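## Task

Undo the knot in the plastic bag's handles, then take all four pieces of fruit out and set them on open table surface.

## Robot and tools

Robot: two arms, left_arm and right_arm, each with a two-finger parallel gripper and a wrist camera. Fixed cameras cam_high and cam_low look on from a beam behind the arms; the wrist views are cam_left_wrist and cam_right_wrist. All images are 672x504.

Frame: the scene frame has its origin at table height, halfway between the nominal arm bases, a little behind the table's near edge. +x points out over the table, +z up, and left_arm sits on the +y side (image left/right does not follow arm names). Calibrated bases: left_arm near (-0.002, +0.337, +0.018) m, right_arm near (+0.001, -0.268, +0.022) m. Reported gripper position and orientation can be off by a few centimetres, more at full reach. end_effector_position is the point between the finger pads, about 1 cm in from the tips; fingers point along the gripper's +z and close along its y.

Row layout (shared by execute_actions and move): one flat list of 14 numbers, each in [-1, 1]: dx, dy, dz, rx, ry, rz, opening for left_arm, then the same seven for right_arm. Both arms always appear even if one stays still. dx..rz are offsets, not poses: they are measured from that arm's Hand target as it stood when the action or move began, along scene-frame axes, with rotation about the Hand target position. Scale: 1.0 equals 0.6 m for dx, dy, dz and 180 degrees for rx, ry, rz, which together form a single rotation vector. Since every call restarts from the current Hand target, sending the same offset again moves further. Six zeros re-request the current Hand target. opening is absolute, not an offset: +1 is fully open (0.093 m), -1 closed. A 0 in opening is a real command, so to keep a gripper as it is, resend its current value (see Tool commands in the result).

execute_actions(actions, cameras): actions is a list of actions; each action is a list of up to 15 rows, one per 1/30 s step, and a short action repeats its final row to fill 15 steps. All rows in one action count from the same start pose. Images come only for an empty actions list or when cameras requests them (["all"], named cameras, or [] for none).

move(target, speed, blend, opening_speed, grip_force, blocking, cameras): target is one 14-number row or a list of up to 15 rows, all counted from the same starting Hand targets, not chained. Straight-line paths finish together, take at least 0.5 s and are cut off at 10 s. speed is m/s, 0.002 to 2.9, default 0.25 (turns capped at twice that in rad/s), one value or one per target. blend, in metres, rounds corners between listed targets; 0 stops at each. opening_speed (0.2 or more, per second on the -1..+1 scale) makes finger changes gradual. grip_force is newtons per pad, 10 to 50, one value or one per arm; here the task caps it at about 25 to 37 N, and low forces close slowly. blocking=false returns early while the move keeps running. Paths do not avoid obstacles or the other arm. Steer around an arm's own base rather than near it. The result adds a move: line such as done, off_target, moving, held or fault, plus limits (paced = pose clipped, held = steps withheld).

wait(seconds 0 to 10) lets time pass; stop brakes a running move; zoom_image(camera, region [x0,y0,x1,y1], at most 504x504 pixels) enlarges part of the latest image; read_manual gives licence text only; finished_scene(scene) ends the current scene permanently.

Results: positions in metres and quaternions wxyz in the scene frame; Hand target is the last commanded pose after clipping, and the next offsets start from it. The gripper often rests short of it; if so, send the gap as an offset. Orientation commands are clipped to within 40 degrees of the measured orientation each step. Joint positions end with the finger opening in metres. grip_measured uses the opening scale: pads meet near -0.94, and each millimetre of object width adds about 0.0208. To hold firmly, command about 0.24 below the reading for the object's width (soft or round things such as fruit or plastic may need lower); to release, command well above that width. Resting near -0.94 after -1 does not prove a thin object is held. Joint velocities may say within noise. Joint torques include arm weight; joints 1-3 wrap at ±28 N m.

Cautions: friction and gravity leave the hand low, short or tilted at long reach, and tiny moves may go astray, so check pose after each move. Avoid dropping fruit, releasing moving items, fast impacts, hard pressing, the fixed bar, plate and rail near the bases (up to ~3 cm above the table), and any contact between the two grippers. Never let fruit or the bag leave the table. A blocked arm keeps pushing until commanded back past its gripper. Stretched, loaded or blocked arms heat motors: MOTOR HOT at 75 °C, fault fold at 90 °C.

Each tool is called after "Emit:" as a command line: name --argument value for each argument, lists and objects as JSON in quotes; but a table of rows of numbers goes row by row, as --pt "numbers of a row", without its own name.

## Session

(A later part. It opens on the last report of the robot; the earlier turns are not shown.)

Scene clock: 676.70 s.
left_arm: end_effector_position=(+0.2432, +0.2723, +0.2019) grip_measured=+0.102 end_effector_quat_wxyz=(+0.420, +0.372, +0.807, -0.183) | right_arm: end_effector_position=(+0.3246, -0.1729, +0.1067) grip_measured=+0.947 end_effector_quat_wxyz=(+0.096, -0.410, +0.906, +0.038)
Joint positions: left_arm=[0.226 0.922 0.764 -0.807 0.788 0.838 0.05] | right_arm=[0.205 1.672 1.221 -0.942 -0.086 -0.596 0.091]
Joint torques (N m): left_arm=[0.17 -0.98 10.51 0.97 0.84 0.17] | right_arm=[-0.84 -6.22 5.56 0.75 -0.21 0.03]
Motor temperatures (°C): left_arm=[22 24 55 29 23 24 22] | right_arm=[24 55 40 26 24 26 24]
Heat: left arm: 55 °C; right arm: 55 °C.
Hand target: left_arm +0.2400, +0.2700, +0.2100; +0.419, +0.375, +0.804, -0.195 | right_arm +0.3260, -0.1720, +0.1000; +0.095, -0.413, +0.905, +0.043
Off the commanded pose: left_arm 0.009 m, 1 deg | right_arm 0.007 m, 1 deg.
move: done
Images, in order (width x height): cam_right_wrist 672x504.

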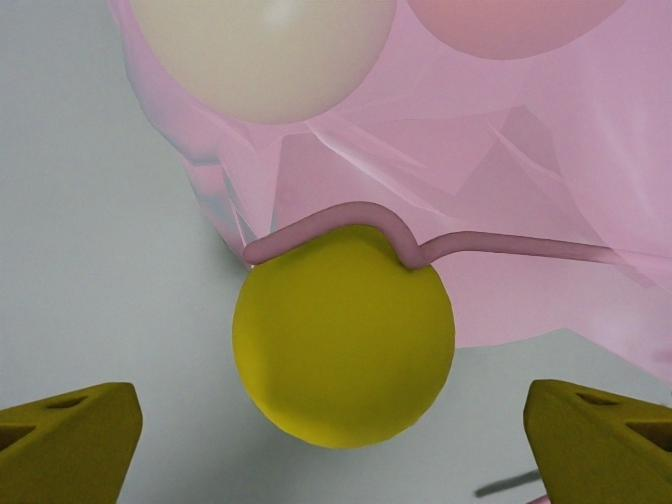

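Emit:
move --target '[0,0,0,0,0,0,0.1, 0.0057,-0.0043,-0.0867,0,0,0,0.95]' --speed 0.12 --cameras '["cam_right_wrist"]'

Scene clock: 681.60 s.
left_arm: end_effector_position=(+0.2432, +0.2723, +0.2019) grip_measured=+0.102 end_effector_quat_wxyz=(+0.420, +0.372, +0.807, -0.183) | right_arm: end_effector_position=(+0.3286, -0.1752, +0.0539) grip_measured=+0.947 end_effector_quat_wxyz=(+0.095, -0.410, +0.906, +0.038)
Joint positions: left_arm=[0.226 0.922 0.764 -0.807 0.788 0.838 0.05] | right_arm=[0.191 1.749 1.092 -0.738 -0.088 -0.611 0.091]
Joint torques (N m): left_arm=[0.13 -1.11 10.5 0.98 0.85 0.19] | right_arm=[-0.91 -6.65 5.31 0.78 -0.2 0.04]
Motor temperatures (°C): left_arm=[22 24 55 29 23 24 22] | right_arm=[24 54 39 26 24 26 24]
Heat: left arm: 55 °C; right arm: 54 °C.
Hand target: left_arm +0.2400, +0.2700, +0.2100; +0.419, +0.375, +0.804, -0.195 | right_arm +0.3294, -0.1746, +0.0480; +0.095, -0.413, +0.905, +0.043
Off the commanded pose: left_arm 0.009 m, 1 deg | right_arm 0.006 m, 1 deg.
move: done
Images, in order (width x height): cam_right_wrist 672x504.

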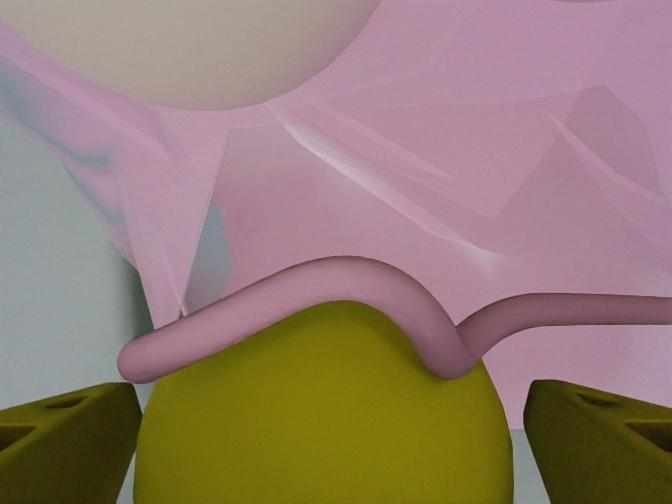

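Emit:
move --pt "0 0 0 0 0 0 0.1 0 0 -0.03 0 0 0 0.95" --pt "0 0 0 0 0 0 0.1 0 0 -0.03 0 0 0 0.2" --speed 0.08 --opening_speed 0.5 --cameras '["cam_right_wrist"]'

Scene clock: 687.70 s.
left_arm: end_effector_position=(+0.2432, +0.2723, +0.2019) grip_measured=+0.102 end_effector_quat_wxyz=(+0.420, +0.372, +0.807, -0.183) | right_arm: end_effector_position=(+0.3298, -0.1745, +0.0371) grip_measured=+0.323 end_effector_quat_wxyz=(+0.097, -0.411, +0.906, +0.037)
Joint positions: left_arm=[0.226 0.922 0.764 -0.807 0.788 0.838 0.05] | right_arm=[0.191 1.78 1.054 -0.665 -0.089 -0.612 0.061]
Joint torques (N m): left_arm=[0.1 -1.05 10.51 1.02 0.85 0.17] | right_arm=[-0.94 -6.58 5.03 0.77 -0.22 0.01]
Motor temperatures (°C): left_arm=[22 24 55 29 23 24 22] | right_arm=[24 53 39 26 24 26 24]
Heat: left arm: 55 °C; right arm: 53 °C.
Hand target: left_arm +0.2400, +0.2700, +0.2100; +0.419, +0.375, +0.804, -0.195 | right_arm +0.3295, -0.1746, +0.0300; +0.096, -0.413, +0.905, +0.043
Off the commanded pose: left_arm 0.009 m, 1 deg | right_arm 0.007 m, 1 deg.
move: done
Images, in order (width x height): cam_right_wrist 672x504.

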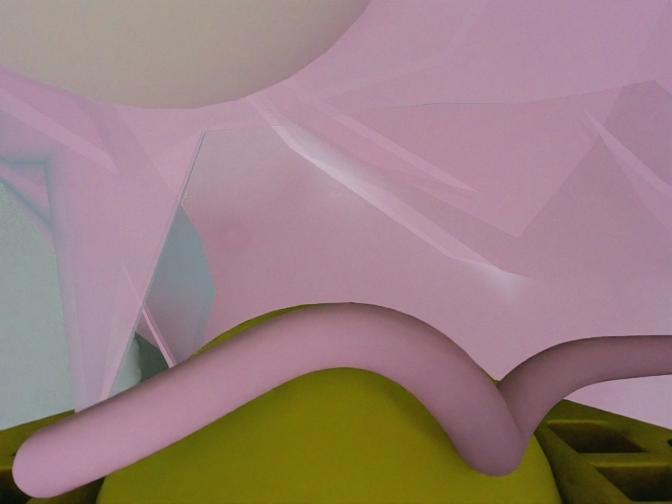

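Emit:
move --pt "0 0 0 0 0 0 0.1 -0.011 -0.0125 0.05 0 0 0 0.15" --pt "0 0 0 0 0 0 0.1 -0.0992 -0.0673 0.15 0 0 0 0.15" --pt "0 0 0 0 0 0 0.1 -0.1575 -0.1007 0.15 0 0 0 0.15" --speed 0.1 --blend 0.015 --cameras '["cam_right_wrist","cam_high"]'

Scene clock: 698.07 s.
left_arm: end_effector_position=(+0.2432, +0.2723, +0.2019) grip_measured=+0.102 end_effector_quat_wxyz=(+0.420, +0.372, +0.807, -0.183) | right_arm: end_effector_position=(+0.2426, -0.2353, +0.1189) grip_measured=+0.323 end_effector_quat_wxyz=(+0.098, -0.411, +0.906, +0.036)
Joint positions: left_arm=[0.226 0.922 0.764 -0.807 0.788 0.838 0.05] | right_arm=[0.019 1.311 0.943 -1.038 -0.115 -0.781 0.061]
Joint torques (N m): left_arm=[0.16 -1.05 10.61 0.98 0.85 0.17] | right_arm=[-0.96 -5.79 5.6 0.38 -0.29 0.04]
Motor temperatures (°C): left_arm=[22 24 55 29 23 24 22] | right_arm=[24 52 38 26 24 26 24]
Heat: left arm: 55 °C; right arm: 52 °C.
Hand target: left_arm +0.2400, +0.2700, +0.2100; +0.419, +0.375, +0.804, -0.195 | right_arm +0.2350, -0.2350, +0.1200; +0.096, -0.413, +0.905, +0.043
Off the commanded pose: left_arm 0.009 m, 1 deg | right_arm 0.008 m, 1 deg.
move: done
Images, in order (width x height): cam_high 672x504, cam_right_wrist 672x504.

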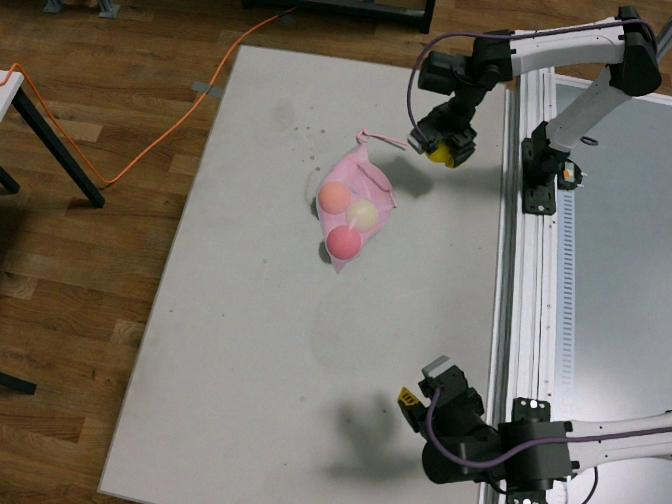

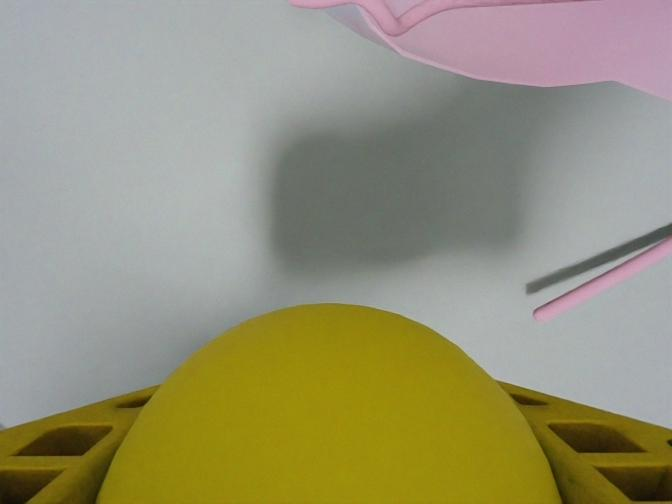

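Emit:
move --target '[0,0,0,0,0,0,0.1, 0,0,-0.145,0,0,0,0.15]' --speed 0.1

Scene clock: 703.87 s.
left_arm: end_effector_position=(+0.2432, +0.2723, +0.2019) grip_measured=+0.102 end_effector_quat_wxyz=(+0.420, +0.372, +0.807, -0.183) | right_arm: end_effector_position=(+0.2342, -0.2360, +0.0369) grip_measured=+0.323 end_effector_quat_wxyz=(+0.092, -0.411, +0.906, +0.038)
Joint positions: left_arm=[0.226 0.922 0.764 -0.807 0.788 0.838 0.05] | right_arm=[0.01 1.399 0.669 -0.689 -0.117 -0.791 0.061]
Joint torques (N m): left_arm=[0.16 -1.06 10.51 0.99 0.83 0.16] | right_arm=[-0.96 -3.4 5.07 0.74 -0.31 0.03]
Motor temperatures (°C): left_arm=[22 24 55 29 23 24 22] | right_arm=[24 51 38 26 24 26 24]
Heat: left arm: 55 °C; right arm: 51 °C.
Hand target: left_arm +0.2400, +0.2700, +0.2100; +0.419, +0.375, +0.804, -0.195 | right_arm +0.2350, -0.2350, +0.0330; +0.096, -0.413, +0.905, +0.044
Off the commanded pose: left_arm 0.009 m, 1 deg | right_arm 0.004 m, 1 deg.
move: done

Emit:
move --pt "0 0 0 0 0 0 0.1 0 0 0.003 0 0 0 0.15" --pt "0 0 0 0 0 0 0.1 0 0 0.003 0 0 0 0.9" --pt "0 0 0 0 0 0 0.1 0 0 0.22 0 0 0 0.9" --speed 0.12 --opening_speed 0.5 --cameras '["cam_right_wrist","cam_high","cam_left_wrist"]'

Emit:
zoom_image --camera "cam_high" --region '[310, 120, 420, 280]'

Scene clock: 711.00 s.
left_arm: end_effector_position=(+0.2432, +0.2723, +0.2019) grip_measured=+0.102 end_effector_quat_wxyz=(+0.420, +0.372, +0.807, -0.183) | right_arm: end_effector_position=(+0.2349, -0.2382, +0.1537) grip_measured=+0.897 end_effector_quat_wxyz=(+0.083, -0.411, +0.907, +0.042)
Joint positions: left_arm=[0.226 0.922 0.764 -0.807 0.788 0.838 0.05] | right_arm=[0.01 1.302 1.079 -1.217 -0.118 -0.791 0.088]
Joint torques (N m): left_arm=[0.13 -0.99 10.58 1 0.86 0.18] | right_arm=[0.24 -5.49 8.65 0.29 -0.23 0.18]
Motor temperatures (°C): left_arm=[22 24 55 29 23 24 22] | right_arm=[24 50 38 26 24 26 24]
Heat: left arm: 55 °C; right arm: 50 °C.
Hand target: left_arm +0.2400, +0.2700, +0.2100; +0.419, +0.375, +0.804, -0.195 | right_arm +0.2350, -0.2350, +0.1650; +0.096, -0.413, +0.905, +0.043
Off the commanded pose: left_arm 0.009 m, 1 deg | right_arm 0.012 m, 2 deg.
move: off_target (right_arm)
Images, in order (width x height): cam_high 672x504, cam_left_wrist 672x504, cam_right_wrist 672x504.

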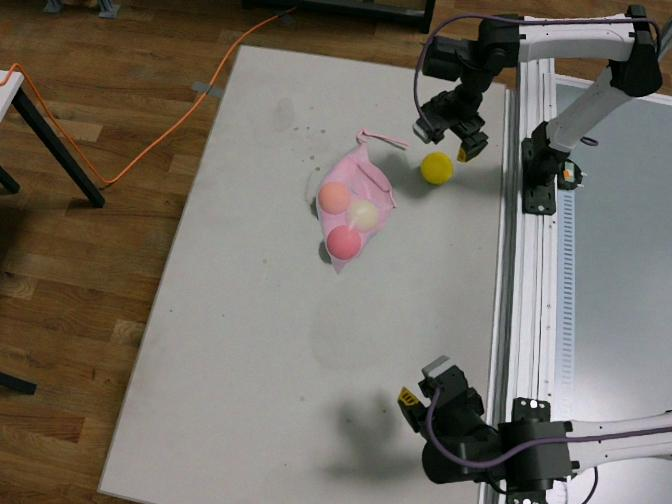

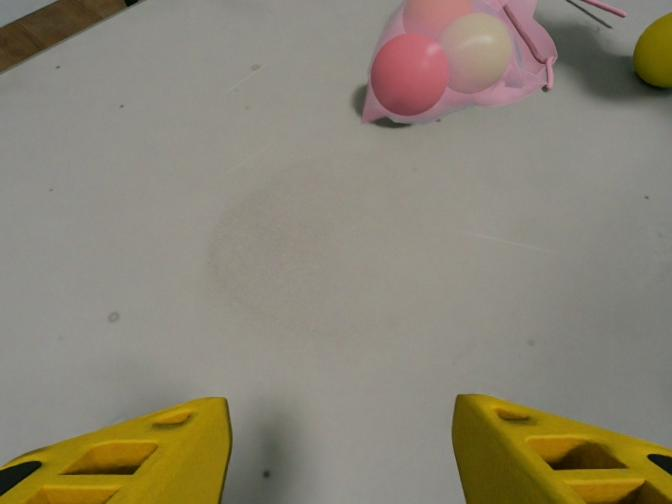

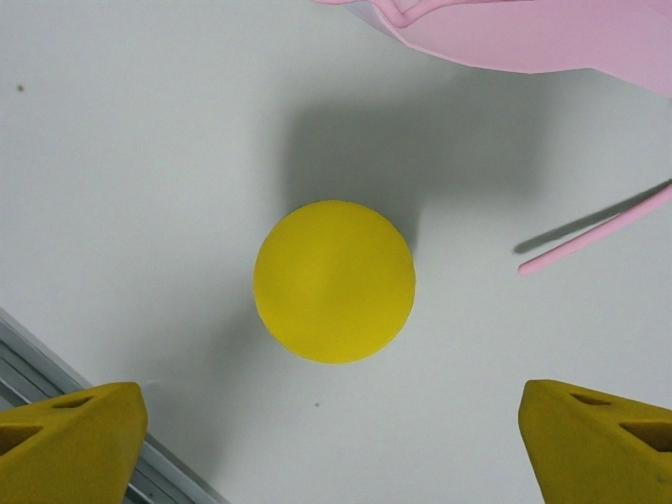

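Scaled by 3.150 from the camera's 672x504 image, which has a finer 960x720 frame.

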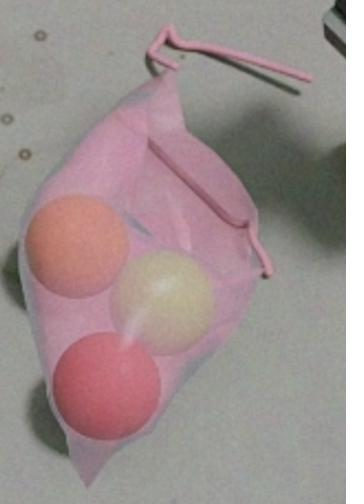

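Emit:
move --target '[0,0,0,0,0,0,0.1, 0.1,0.16,0.05,0,0,-0.1,0.2]' --speed 0.2 --cameras '["cam_right_wrist"]'

Emit:
zoom_image --camera "cam_right_wrist" --region '[0, 0, 504, 378]'

Emit:
zoom_image --camera "cam_right_wrist" --region '[300, 0, 672, 300]'

Scene clock: 717.73 s.
left_arm: end_effector_position=(+0.2432, +0.2723, +0.2019) grip_measured=+0.102 end_effector_quat_wxyz=(+0.420, +0.372, +0.807, -0.183) | right_arm: end_effector_position=(+0.2938, -0.1405, +0.1920) grip_measured=+0.203 end_effector_quat_wxyz=(+0.106, -0.268, +0.957, +0.032)
Joint positions: left_arm=[0.226 0.922 0.764 -0.807 0.788 0.838 0.05] | right_arm=[0.373 1.556 1.432 -1.229 -0.011 -0.131 0.055]
Joint torques (N m): left_arm=[0.2 -0.99 10.59 0.99 0.84 0.17] | right_arm=[0.29 -4.98 9.16 0.44 0.09 0.24]
Motor temperatures (°C): left_arm=[22 24 56 29 23 24 22] | right_arm=[24 49 39 26 24 26 24]
Heat: left arm: 56 °C; right arm: 49 °C.
Hand target: left_arm +0.2400, +0.2700, +0.2100; +0.419, +0.375, +0.804, -0.195 | right_arm +0.2950, -0.1390, +0.1950; +0.101, -0.266, +0.958, +0.028
Off the commanded pose: left_arm 0.009 m, 1 deg | right_arm 0.004 m, 1 deg.
move: done
Images, in order (width x height): cam_right_wrist 672x504.

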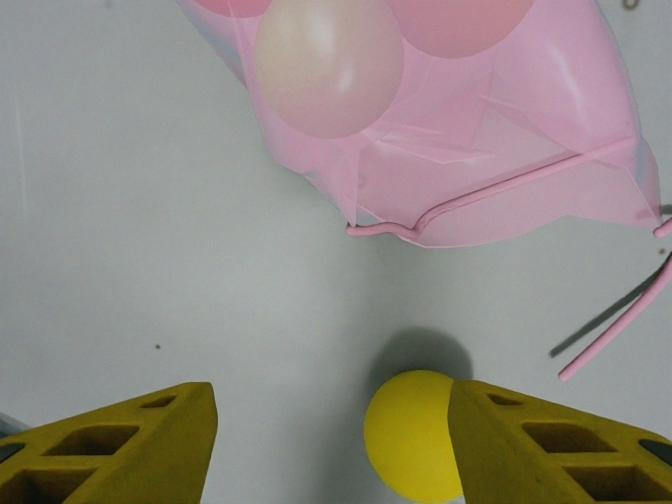

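Scaled by 1.000.

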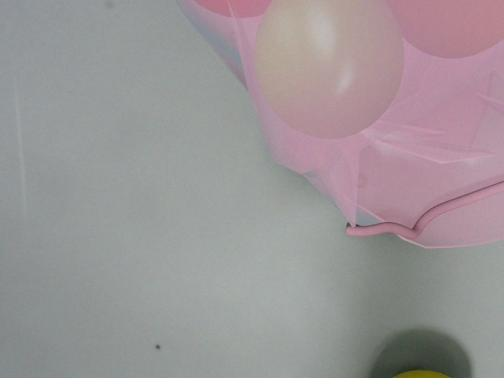

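Scaled by 1.355 from the camera's 672x504 image, which has a finer 960x720 frame.

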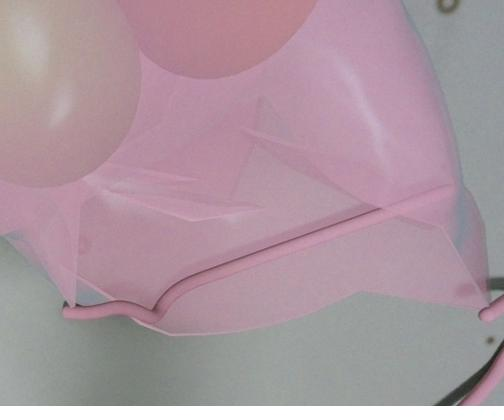

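Emit:
move --target '[0,0,0,0,0,0,0.1, 0.06,-0.04,-0.1,0,0,0,0.2]' --speed 0.2 --cameras '["cam_right_wrist"]'

Emit:
zoom_image --camera "cam_right_wrist" --region '[180, 0, 672, 370]'

Scene clock: 741.93 s.
left_arm: end_effector_position=(+0.2432, +0.2723, +0.2019) grip_measured=+0.102 end_effector_quat_wxyz=(+0.420, +0.372, +0.807, -0.183) | right_arm: end_effector_position=(+0.3281, -0.1651, +0.1397) grip_measured=+0.203 end_effector_quat_wxyz=(+0.099, -0.262, +0.960, +0.023)
Joint positions: left_arm=[0.226 0.922 0.764 -0.807 0.788 0.838 0.05] | right_arm=[0.261 1.656 1.334 -1.048 -0.016 -0.229 0.055]
Joint torques (N m): left_arm=[0.17 -0.98 10.55 1 0.84 0.18] | right_arm=[-0.61 -6.61 5.79 0.84 -0.15 0.02]
Motor temperatures (°C): left_arm=[22 24 56 29 23 24 22] | right_arm=[24 48 42 26 24 26 24]
Heat: left arm: 56 °C; right arm: 48 °C.
Hand target: left_arm +0.2400, +0.2700, +0.2100; +0.419, +0.375, +0.804, -0.195 | right_arm +0.3310, -0.1630, +0.1350; +0.101, -0.266, +0.958, +0.028
Off the commanded pose: left_arm 0.009 m, 1 deg | right_arm 0.006 m, 1 deg.
move: done
Images, in order (width x height): cam_right_wrist 672x504.

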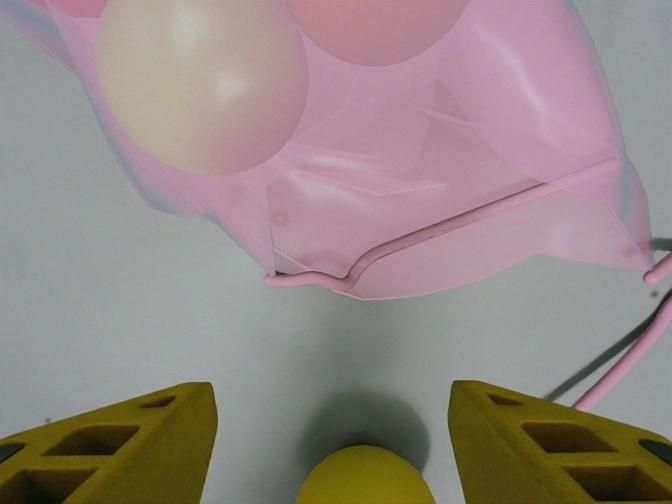

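Scaled by 1.024 from the camera's 672x504 image, which has a finer 960x720 frame.

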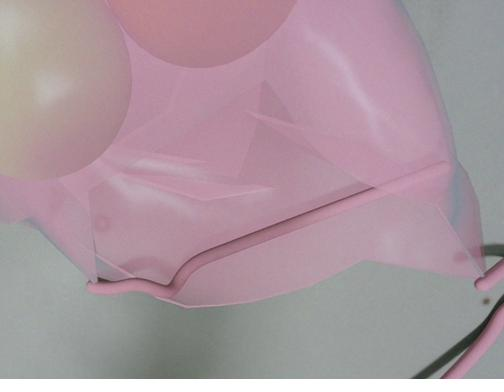

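Emit:
zoom_image --camera "cam_right_wrist" --region '[230, 90, 470, 310]'

Emit:
zoom_image --camera "cam_right_wrist" --region '[430, 60, 670, 290]'

Scaled by 2.100 from the camera's 672x504 image, which has a finer 960x720 frame.

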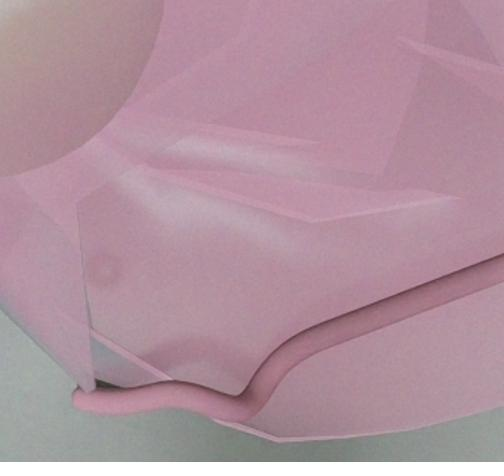

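Scaled by 2.100 from the camera's 672x504 image, which has a finer 960x720 frame.

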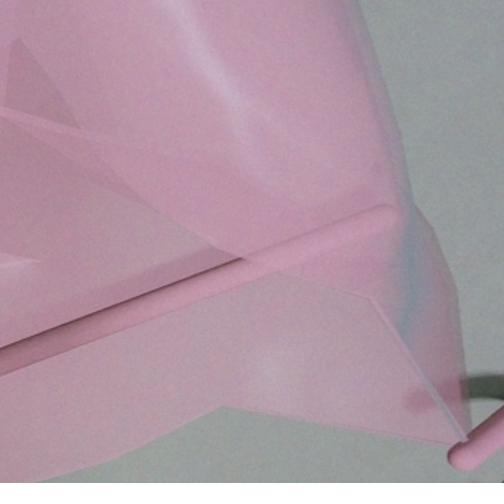

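Emit:
move --target '[0,0,0,0,0,0,0.1, 0.0767,0.03,-0.01,0,0,-0.561,-0.05]' --speed 0.25 --cameras '["cam_right_wrist"]'

Emit:
zoom_image --camera "cam_right_wrist" --region '[100, 200, 500, 500]'

Scene clock: 771.27 s.
left_arm: end_effector_position=(+0.2432, +0.2723, +0.2019) grip_measured=+0.102 end_effector_quat_wxyz=(+0.420, +0.372, +0.807, -0.183) | right_arm: end_effector_position=(+0.3747, -0.1487, +0.1298) grip_measured=-0.047 end_effector_quat_wxyz=(+0.084, +0.570, +0.815, -0.054)
Joint positions: left_arm=[0.226 0.922 0.764 -0.807 0.788 0.838 0.05] | right_arm=[0.366 2.039 1.79 -1.328 0.222 1.631 0.043]
Joint torques (N m): left_arm=[0.12 -1.03 10.51 0.98 0.85 0.18] | right_arm=[0.61 -8.31 8.46 0.01 0.33 0.22]
Motor temperatures (°C): left_arm=[22 23 56 29 23 24 22] | right_arm=[24 48 39 26 24 26 24]
Heat: left arm: 56 °C; right arm: 48 °C.
Hand target: left_arm +0.2400, +0.2700, +0.2100; +0.419, +0.375, +0.804, -0.195 | right_arm +0.3769, -0.1450, +0.1290; +0.086, +0.570, +0.815, -0.060
Off the commanded pose: left_arm 0.009 m, 1 deg | right_arm 0.004 m, 1 deg.
move: done
Images, in order (width x height): cam_right_wrist 672x504.

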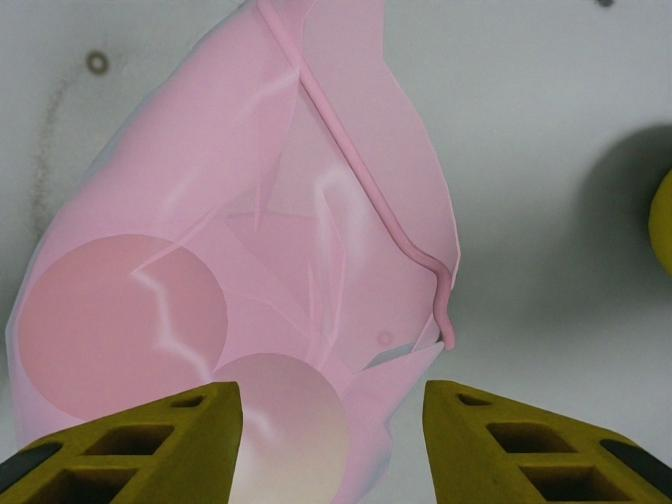

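Scaled by 1.260 from the camera's 672x504 image, which has a finer 960x720 frame.

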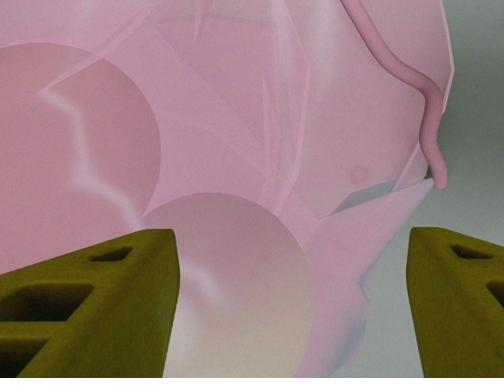

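Emit:
zoom_image --camera "cam_right_wrist" --region '[200, 170, 480, 390]'

Emit:
zoom_image --camera "cam_right_wrist" --region '[180, 0, 480, 230]'

Scaled by 1.800 from the camera's 672x504 image, which has a finer 960x720 frame.

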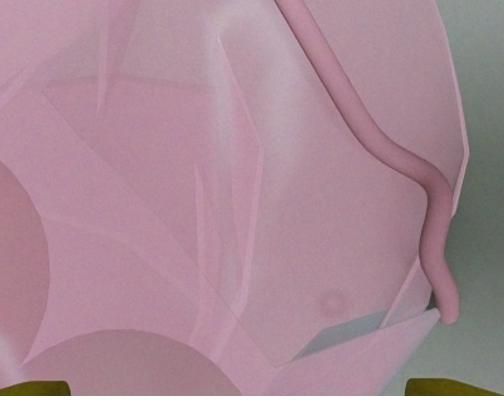

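Scaled by 1.680 from the camera's 672x504 image, which has a finer 960x720 frame.

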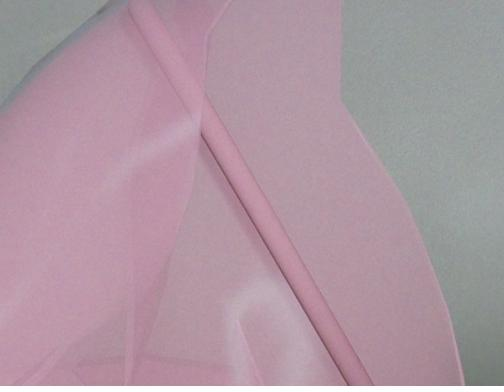

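Emit:
move --target '[0,0,0,0,0,0,0.1, 0.0375,0.0,-0.08,0,0,0.211,-0.1]' --speed 0.15 --cameras '["cam_right_wrist"]'

Emit:
zoom_image --camera "cam_right_wrist" --region '[120, 160, 540, 500]'

Scene clock: 792.80 s.
left_arm: end_effector_position=(+0.2432, +0.2723, +0.2019) grip_measured=+0.102 end_effector_quat_wxyz=(+0.420, +0.372, +0.807, -0.183) | right_arm: end_effector_position=(+0.3981, -0.1460, +0.0833) grip_measured=-0.098 end_effector_quat_wxyz=(+0.101, +0.276, +0.955, -0.038)
Joint positions: left_arm=[0.226 0.922 0.764 -0.807 0.788 0.838 0.05] | right_arm=[0.341 2.039 1.601 -1.02 0.206 0.934 0.041]
Joint torques (N m): left_arm=[0.13 -1.06 10.54 1 0.85 0.18] | right_arm=[-0.76 -10.84 5.15 0.62 0.07 0.01]
Motor temperatures (°C): left_arm=[22 23 56 29 23 24 22] | right_arm=[24 50 41 25 24 26 24]
Heat: left arm: 56 °C; right arm: 50 °C.
Hand target: left_arm +0.2400, +0.2700, +0.2100; +0.419, +0.375, +0.804, -0.195 | right_arm +0.3994, -0.1449, +0.0810; +0.101, +0.274, +0.956, -0.029
Off the commanded pose: left_arm 0.009 m, 1 deg | right_arm 0.003 m, 1 deg.
move: done
Images, in order (width x height): cam_right_wrist 672x504.

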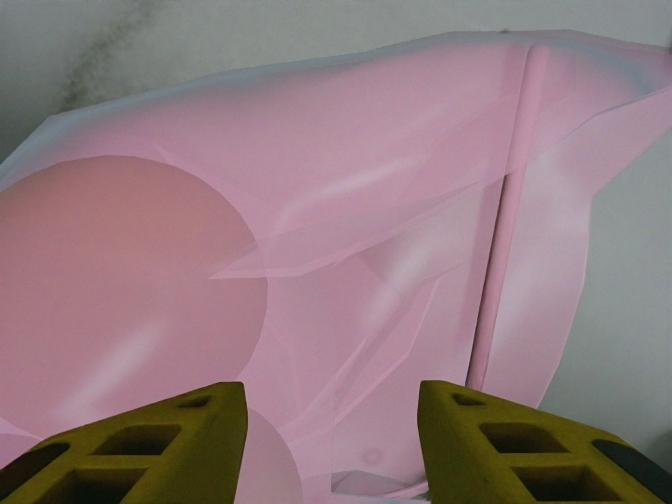

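Scaled by 1.200 from the camera's 672x504 image, which has a finer 960x720 frame.

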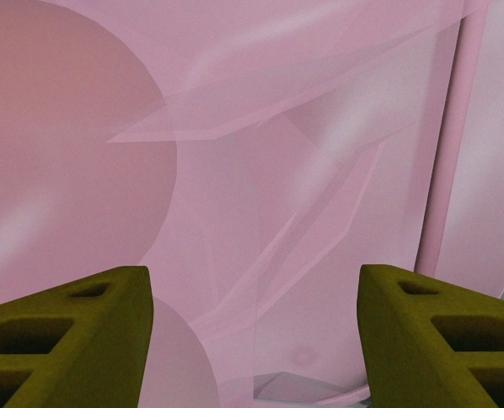

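Emit:
move --target '[0,0,0,0,0,0,0.1, 0.0352,-0.0602,0.0,0,0,-0.294,-0.1]' --speed 0.15 --cameras '["cam_right_wrist"]'

Emit:
zoom_image --camera "cam_right_wrist" --region '[120, 160, 540, 500]'

Scene clock: 818.70 s.
left_arm: end_effector_position=(+0.2432, +0.2723, +0.2019) grip_measured=+0.102 end_effector_quat_wxyz=(+0.420, +0.372, +0.807, -0.183) | right_arm: end_effector_position=(+0.4175, -0.1793, +0.0837) grip_measured=-0.098 end_effector_quat_wxyz=(+0.078, +0.666, +0.739, -0.065)
Joint positions: left_arm=[0.226 0.922 0.764 -0.807 0.788 0.838 0.05] | right_arm=[0.257 2.219 1.891 -1.273 0.222 1.771 0.041]
Joint torques (N m): left_arm=[0.17 -1.03 10.52 0.99 0.85 0.18] | right_arm=[-0.76 -9.68 8.5 0.01 0.32 0.2]
Motor temperatures (°C): left_arm=[22 23 57 29 23 24 22] | right_arm=[24 54 39 26 24 26 24]
Heat: left arm: 57 °C; right arm: 54 °C.
Hand target: left_arm +0.2400, +0.2700, +0.2100; +0.419, +0.375, +0.804, -0.195 | right_arm +0.4206, -0.1811, +0.0810; +0.077, +0.671, +0.734, -0.071
Off the commanded pose: left_arm 0.009 m, 1 deg | right_arm 0.004 m, 1 deg.
move: done
Images, in order (width x height): cam_right_wrist 672x504.

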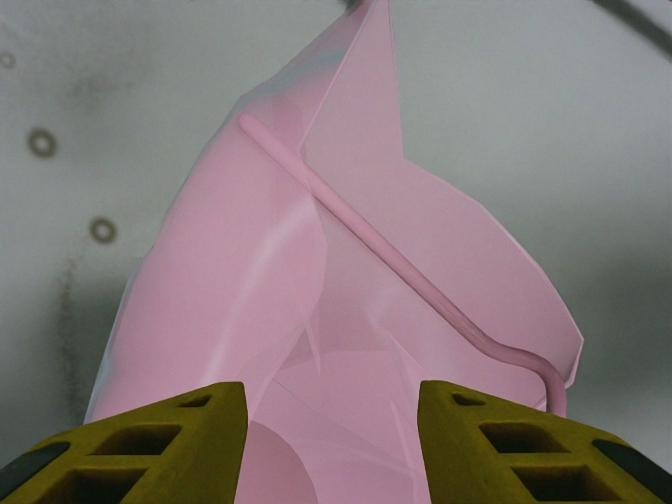

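Scaled by 1.200 from the camera's 672x504 image, which has a finer 960x720 frame.

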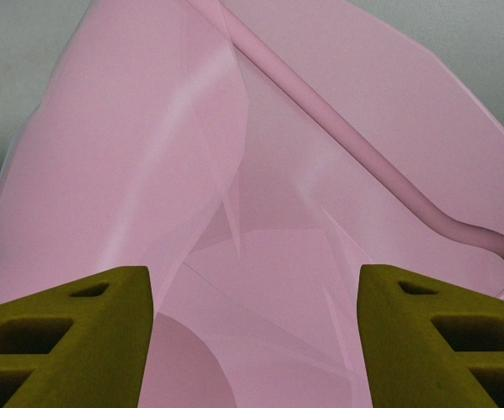

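Emit:
move --target '[0,0,0,0,0,0,0.1, 0.0107,-0.0262,-0.065,0,0,0,-0.32]' --speed 0.1 --cameras '["cam_right_wrist"]'

Emit:
zoom_image --camera "cam_right_wrist" --region '[180, 200, 500, 500]'

Scene clock: 828.90 s.
left_arm: end_effector_position=(+0.2432, +0.2723, +0.2019) grip_measured=+0.102 end_effector_quat_wxyz=(+0.420, +0.372, +0.807, -0.183) | right_arm: end_effector_position=(+0.4269, -0.1948, +0.0513) grip_measured=-0.317 end_effector_quat_wxyz=(+0.078, +0.675, +0.731, -0.064)
Joint positions: left_arm=[0.226 0.922 0.764 -0.807 0.788 0.838 0.05] | right_arm=[0.214 2.257 1.826 -1.161 0.222 1.751 0.03]
Joint torques (N m): left_arm=[0.18 -1.07 10.59 1 0.84 0.16] | right_arm=[-0.59 -10.33 5.35 0.24 0.32 0.03]
Motor temperatures (°C): left_arm=[22 23 57 29 23 24 22] | right_arm=[24 54 40 25 24 26 24]
Heat: left arm: 57 °C; right arm: 54 °C.
Hand target: left_arm +0.2400, +0.2700, +0.2100; +0.419, +0.375, +0.804, -0.195 | right_arm +0.4270, -0.1968, +0.0419; +0.077, +0.671, +0.734, -0.071
Off the commanded pose: left_arm 0.009 m, 1 deg | right_arm 0.010 m, 1 deg.
move: done
Images, in order (width x height): cam_right_wrist 672x504.

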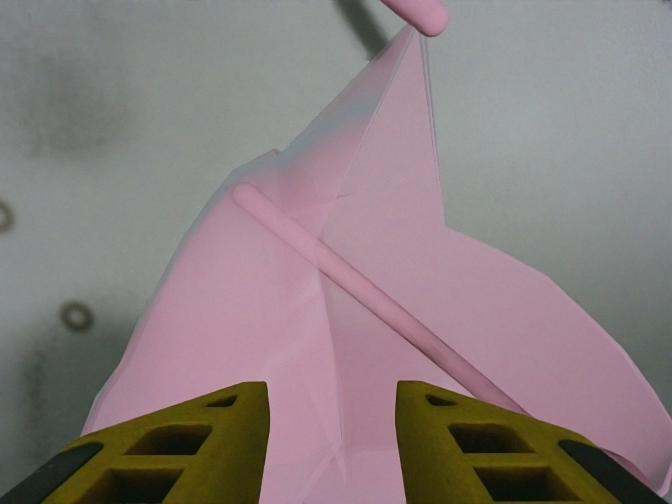

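Scaled by 1.575 from the camera's 672x504 image, which has a finer 960x720 frame.

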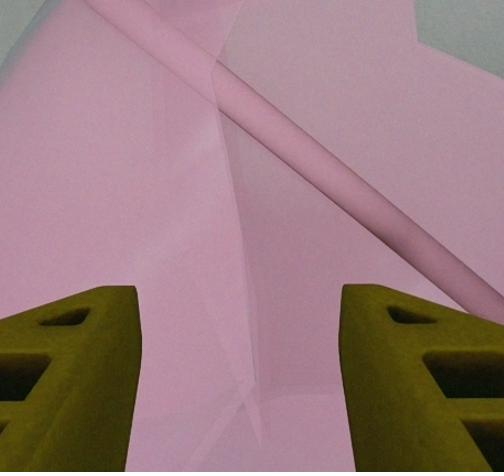

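Emit:
move --target '[0,0,0,0,0,0,0.1, 0,0,-0.053,0,0,0,-0.32]' --speed 0.06 --cameras '["cam_right_wrist"]'

Emit:
zoom_image --camera "cam_right_wrist" --region '[180, 200, 500, 500]'

Scene clock: 834.47 s.
left_arm: end_effector_position=(+0.2432, +0.2723, +0.2019) grip_measured=+0.102 end_effector_quat_wxyz=(+0.420, +0.372, +0.807, -0.183) | right_arm: end_effector_position=(+0.4272, -0.1954, +0.0306) grip_measured=-0.318 end_effector_quat_wxyz=(+0.082, +0.674, +0.731, -0.064)
Joint positions: left_arm=[0.226 0.922 0.764 -0.807 0.788 0.838 0.05] | right_arm=[0.214 2.274 1.77 -1.083 0.229 1.75 0.03]
Joint torques (N m): left_arm=[0.14 -1.03 10.56 0.97 0.83 0.15] | right_arm=[-0.64 -9.06 3.85 0.53 0.21 0.01]
Motor temperatures (°C): left_arm=[22 23 57 29 23 24 22] | right_arm=[24 55 40 25 24 26 24]
Heat: left arm: 57 °C; right arm: 55 °C.
Hand target: left_arm +0.2400, +0.2700, +0.2100; +0.419, +0.375, +0.804, -0.195 | right_arm +0.4271, -0.1968, +0.0103; +0.078, +0.671, +0.734, -0.071
Off the commanded pose: left_arm 0.009 m, 1 deg | right_arm 0.021 m, 1 deg.
move: off_target (right_arm)
Images, in order (width x height): cam_right_wrist 672x504.

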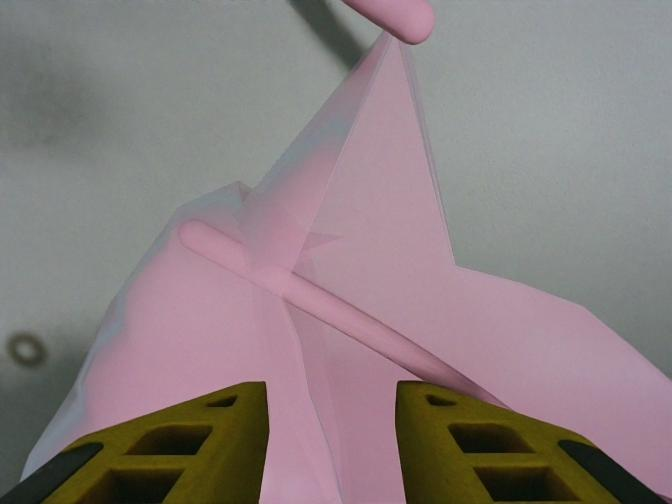

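Scaled by 1.575 from the camera's 672x504 image, which has a finer 960x720 frame.

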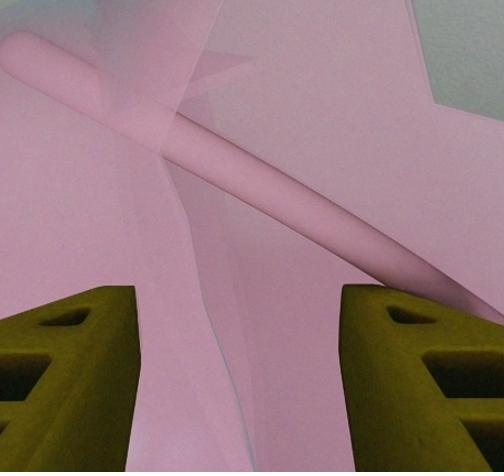

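Emit:
move --target '[0,0,0,0,0,0,0.1, 0,0,-0.012,0,0,0,-0.32]' --speed 0.06 --cameras '["cam_right_wrist"]'

Emit:
zoom_image --camera "cam_right_wrist" --region '[180, 200, 500, 500]'

Scene clock: 838.50 s.
left_arm: end_effector_position=(+0.2432, +0.2723, +0.2019) grip_measured=+0.102 end_effector_quat_wxyz=(+0.420, +0.372, +0.807, -0.183) | right_arm: end_effector_position=(+0.4275, -0.1979, +0.0293) grip_measured=-0.318 end_effector_quat_wxyz=(+0.088, +0.674, +0.731, -0.068)
Joint positions: left_arm=[0.226 0.922 0.764 -0.807 0.788 0.838 0.05] | right_arm=[0.214 2.274 1.762 -1.075 0.244 1.75 0.03]
Joint torques (N m): left_arm=[0.12 -1.03 10.61 0.98 0.84 0.18] | right_arm=[-0.87 -8.36 3.14 0.62 0.11 0.01]
Motor temperatures (°C): left_arm=[22 23 57 29 23 24 22] | right_arm=[24 55 39 25 24 26 24]
Heat: left arm: 57 °C; right arm: 55 °C.
Hand target: left_arm +0.2400, +0.2700, +0.2100; +0.419, +0.375, +0.804, -0.195 | right_arm +0.4271, -0.1968, +0.0031; +0.077, +0.671, +0.734, -0.071
Off the commanded pose: left_arm 0.009 m, 1 deg | right_arm 0.026 m, 1 deg.
move: off_target (right_arm)
Images, in order (width x height): cam_right_wrist 672x504.

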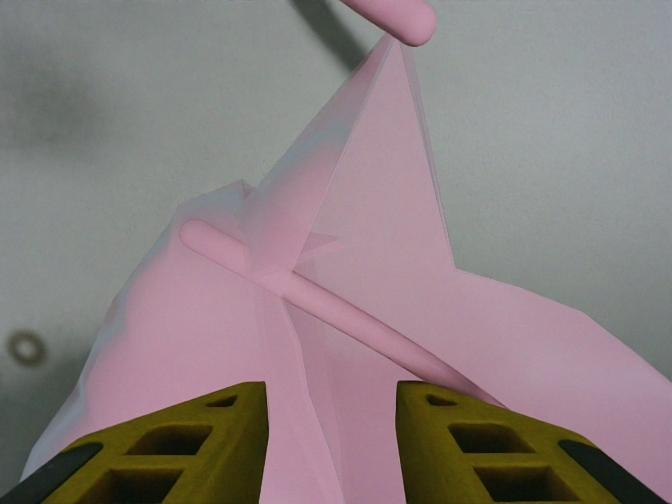

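Scaled by 1.575 from the camera's 672x504 image, which has a finer 960x720 frame.

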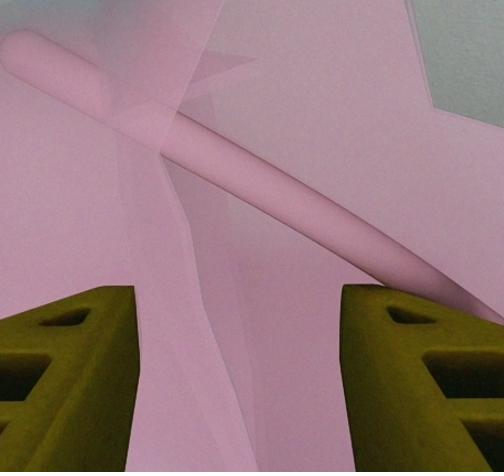

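Emit:
move --pt "0 0 0 0 0 0 0.1 0 0 0.022 0 0 0 -0.32" --pt "0 0 0 0 0 0 0.1 0 0 0.022 0 0 0 -1" --speed 0.06 --opening_speed 0.6 --cameras '["cam_right_wrist"]'

Emit:
zoom_image --camera "cam_right_wrist" --region '[180, 200, 500, 500]'

Scene clock: 844.60 s.
left_arm: end_effector_position=(+0.2432, +0.2723, +0.2019) grip_measured=+0.102 end_effector_quat_wxyz=(+0.420, +0.372, +0.807, -0.183) | right_arm: end_effector_position=(+0.4307, -0.1979, +0.0295) grip_measured=-0.941 end_effector_quat_wxyz=(+0.094, +0.674, +0.730, -0.064)
Joint positions: left_arm=[0.226 0.922 0.764 -0.807 0.788 0.838 0.05] | right_arm=[0.214 2.274 1.762 -1.062 0.249 1.748 0]
Joint torques (N m): left_arm=[0.1 -1.05 10.52 0.98 0.84 0.15] | right_arm=[-0.59 -9.63 5.83 0.18 0.05 0.02]
Motor temperatures (°C): left_arm=[22 23 57 29 23 24 22] | right_arm=[24 55 39 25 24 26 24]
Heat: left arm: 57 °C; right arm: 55 °C.
Hand target: left_arm +0.2400, +0.2700, +0.2100; +0.419, +0.375, +0.804, -0.195 | right_arm +0.4271, -0.1968, +0.0163; +0.077, +0.671, +0.734, -0.071
Off the commanded pose: left_arm 0.009 m, 1 deg | right_arm 0.014 m, 2 deg.
move: off_target (right_arm); target 2's new opening was sent with right_arm's hand 0.013 m and 1 deg from that target
Images, in order (width x height): cam_right_wrist 672x504.

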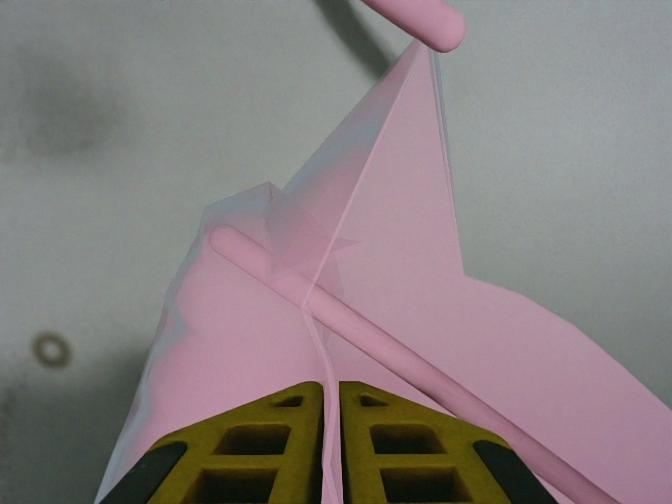

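Scaled by 1.575 from the camera's 672x504 image, which has a finer 960x720 frame.

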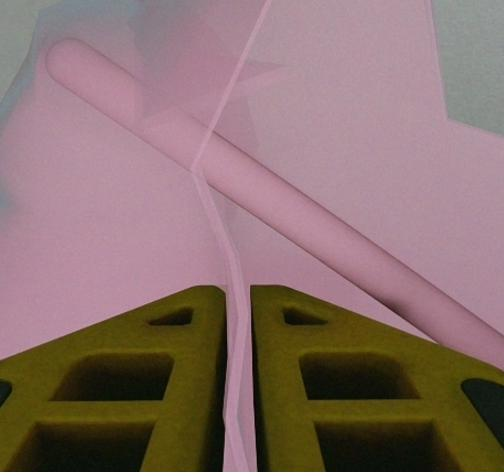

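Emit:
move --target '[0,0,0,0,0,0,0.1, 0,0.0,0.18,0,0,0,-1]' --speed 0.1 --cameras '["cam_right_wrist","cam_high","cam_left_wrist"]'

Emit:
zoom_image --camera "cam_high" --region '[300, 120, 420, 280]'

Emit:
zoom_image --camera "cam_left_wrist" --region '[340, 0, 600, 140]'

Scene clock: 849.90 s.
left_arm: end_effector_position=(+0.2432, +0.2723, +0.2019) grip_measured=+0.102 end_effector_quat_wxyz=(+0.420, +0.372, +0.807, -0.183) | right_arm: end_effector_position=(+0.4247, -0.2005, +0.1076) grip_measured=-0.953 end_effector_quat_wxyz=(+0.073, +0.671, +0.733, -0.089)
Joint positions: left_arm=[0.226 0.922 0.764 -0.807 0.788 0.838 0.05] | right_arm=[0.212 2.274 2.074 -1.441 0.24 1.748 0]
Joint torques (N m): left_arm=[0.2 -1.02 10.54 0.98 0.84 0.17] | right_arm=[-0.05 -14.05 8.43 -0.1 0.13 0.08]
Motor temperatures (°C): left_arm=[22 23 57 29 23 24 22] | right_arm=[24 56 39 25 24 26 24]
Heat: left arm: 57 °C; right arm: 56 °C.
Hand target: left_arm +0.2400, +0.2700, +0.2100; +0.419, +0.375, +0.804, -0.195 | right_arm +0.4270, -0.1968, +0.1243; +0.077, +0.671, +0.734, -0.071
Off the commanded pose: left_arm 0.009 m, 1 deg | right_arm 0.017 m, 2 deg.
move: off_target (right_arm)
Images, in order (width x height): cam_high 672x504, cam_left_wrist 672x504, cam_right_wrist 672x504.

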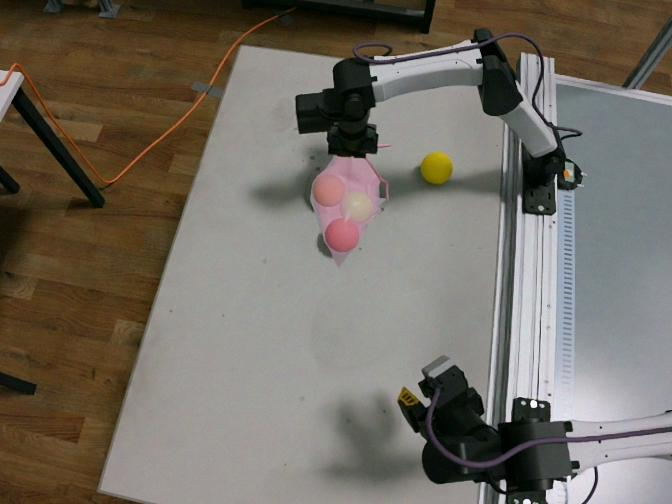

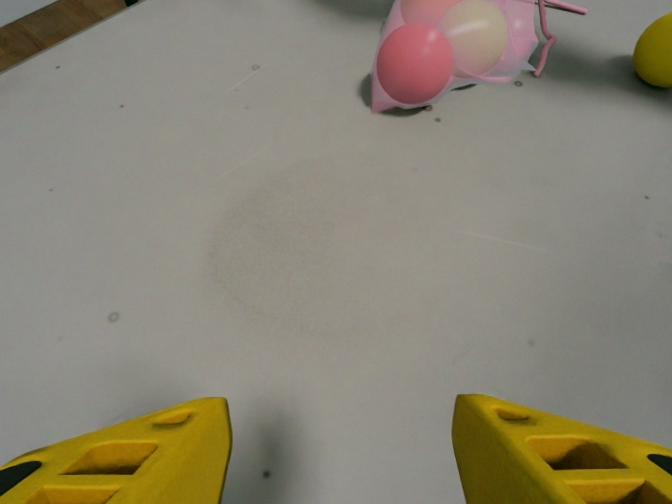

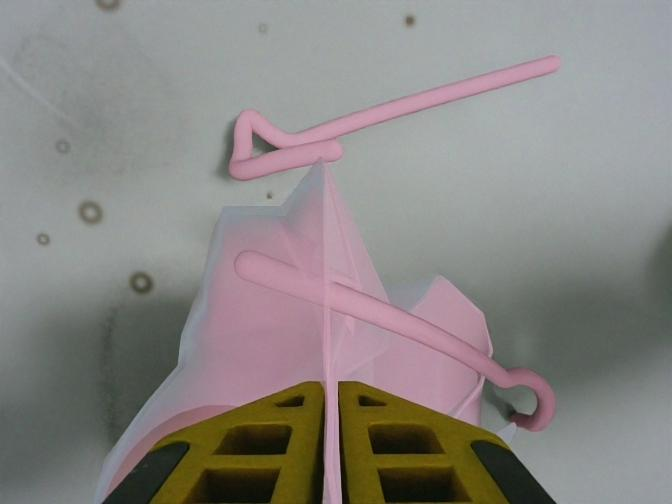

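Scaled by 3.150 from the camera's 672x504 image, which has a finer 960x720 frame.

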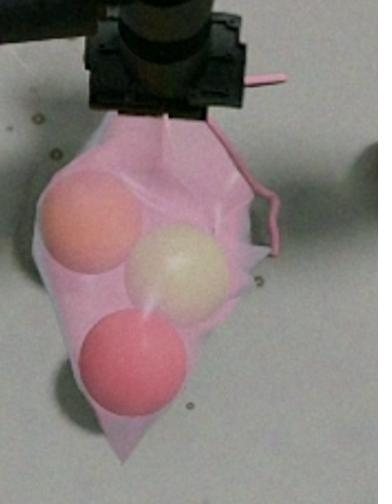

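Scaled by 1.938 from the camera's 672x504 image, which has a finer 960x720 frame.

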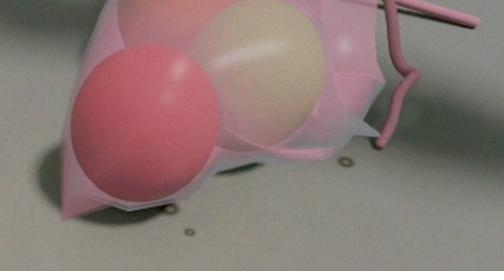

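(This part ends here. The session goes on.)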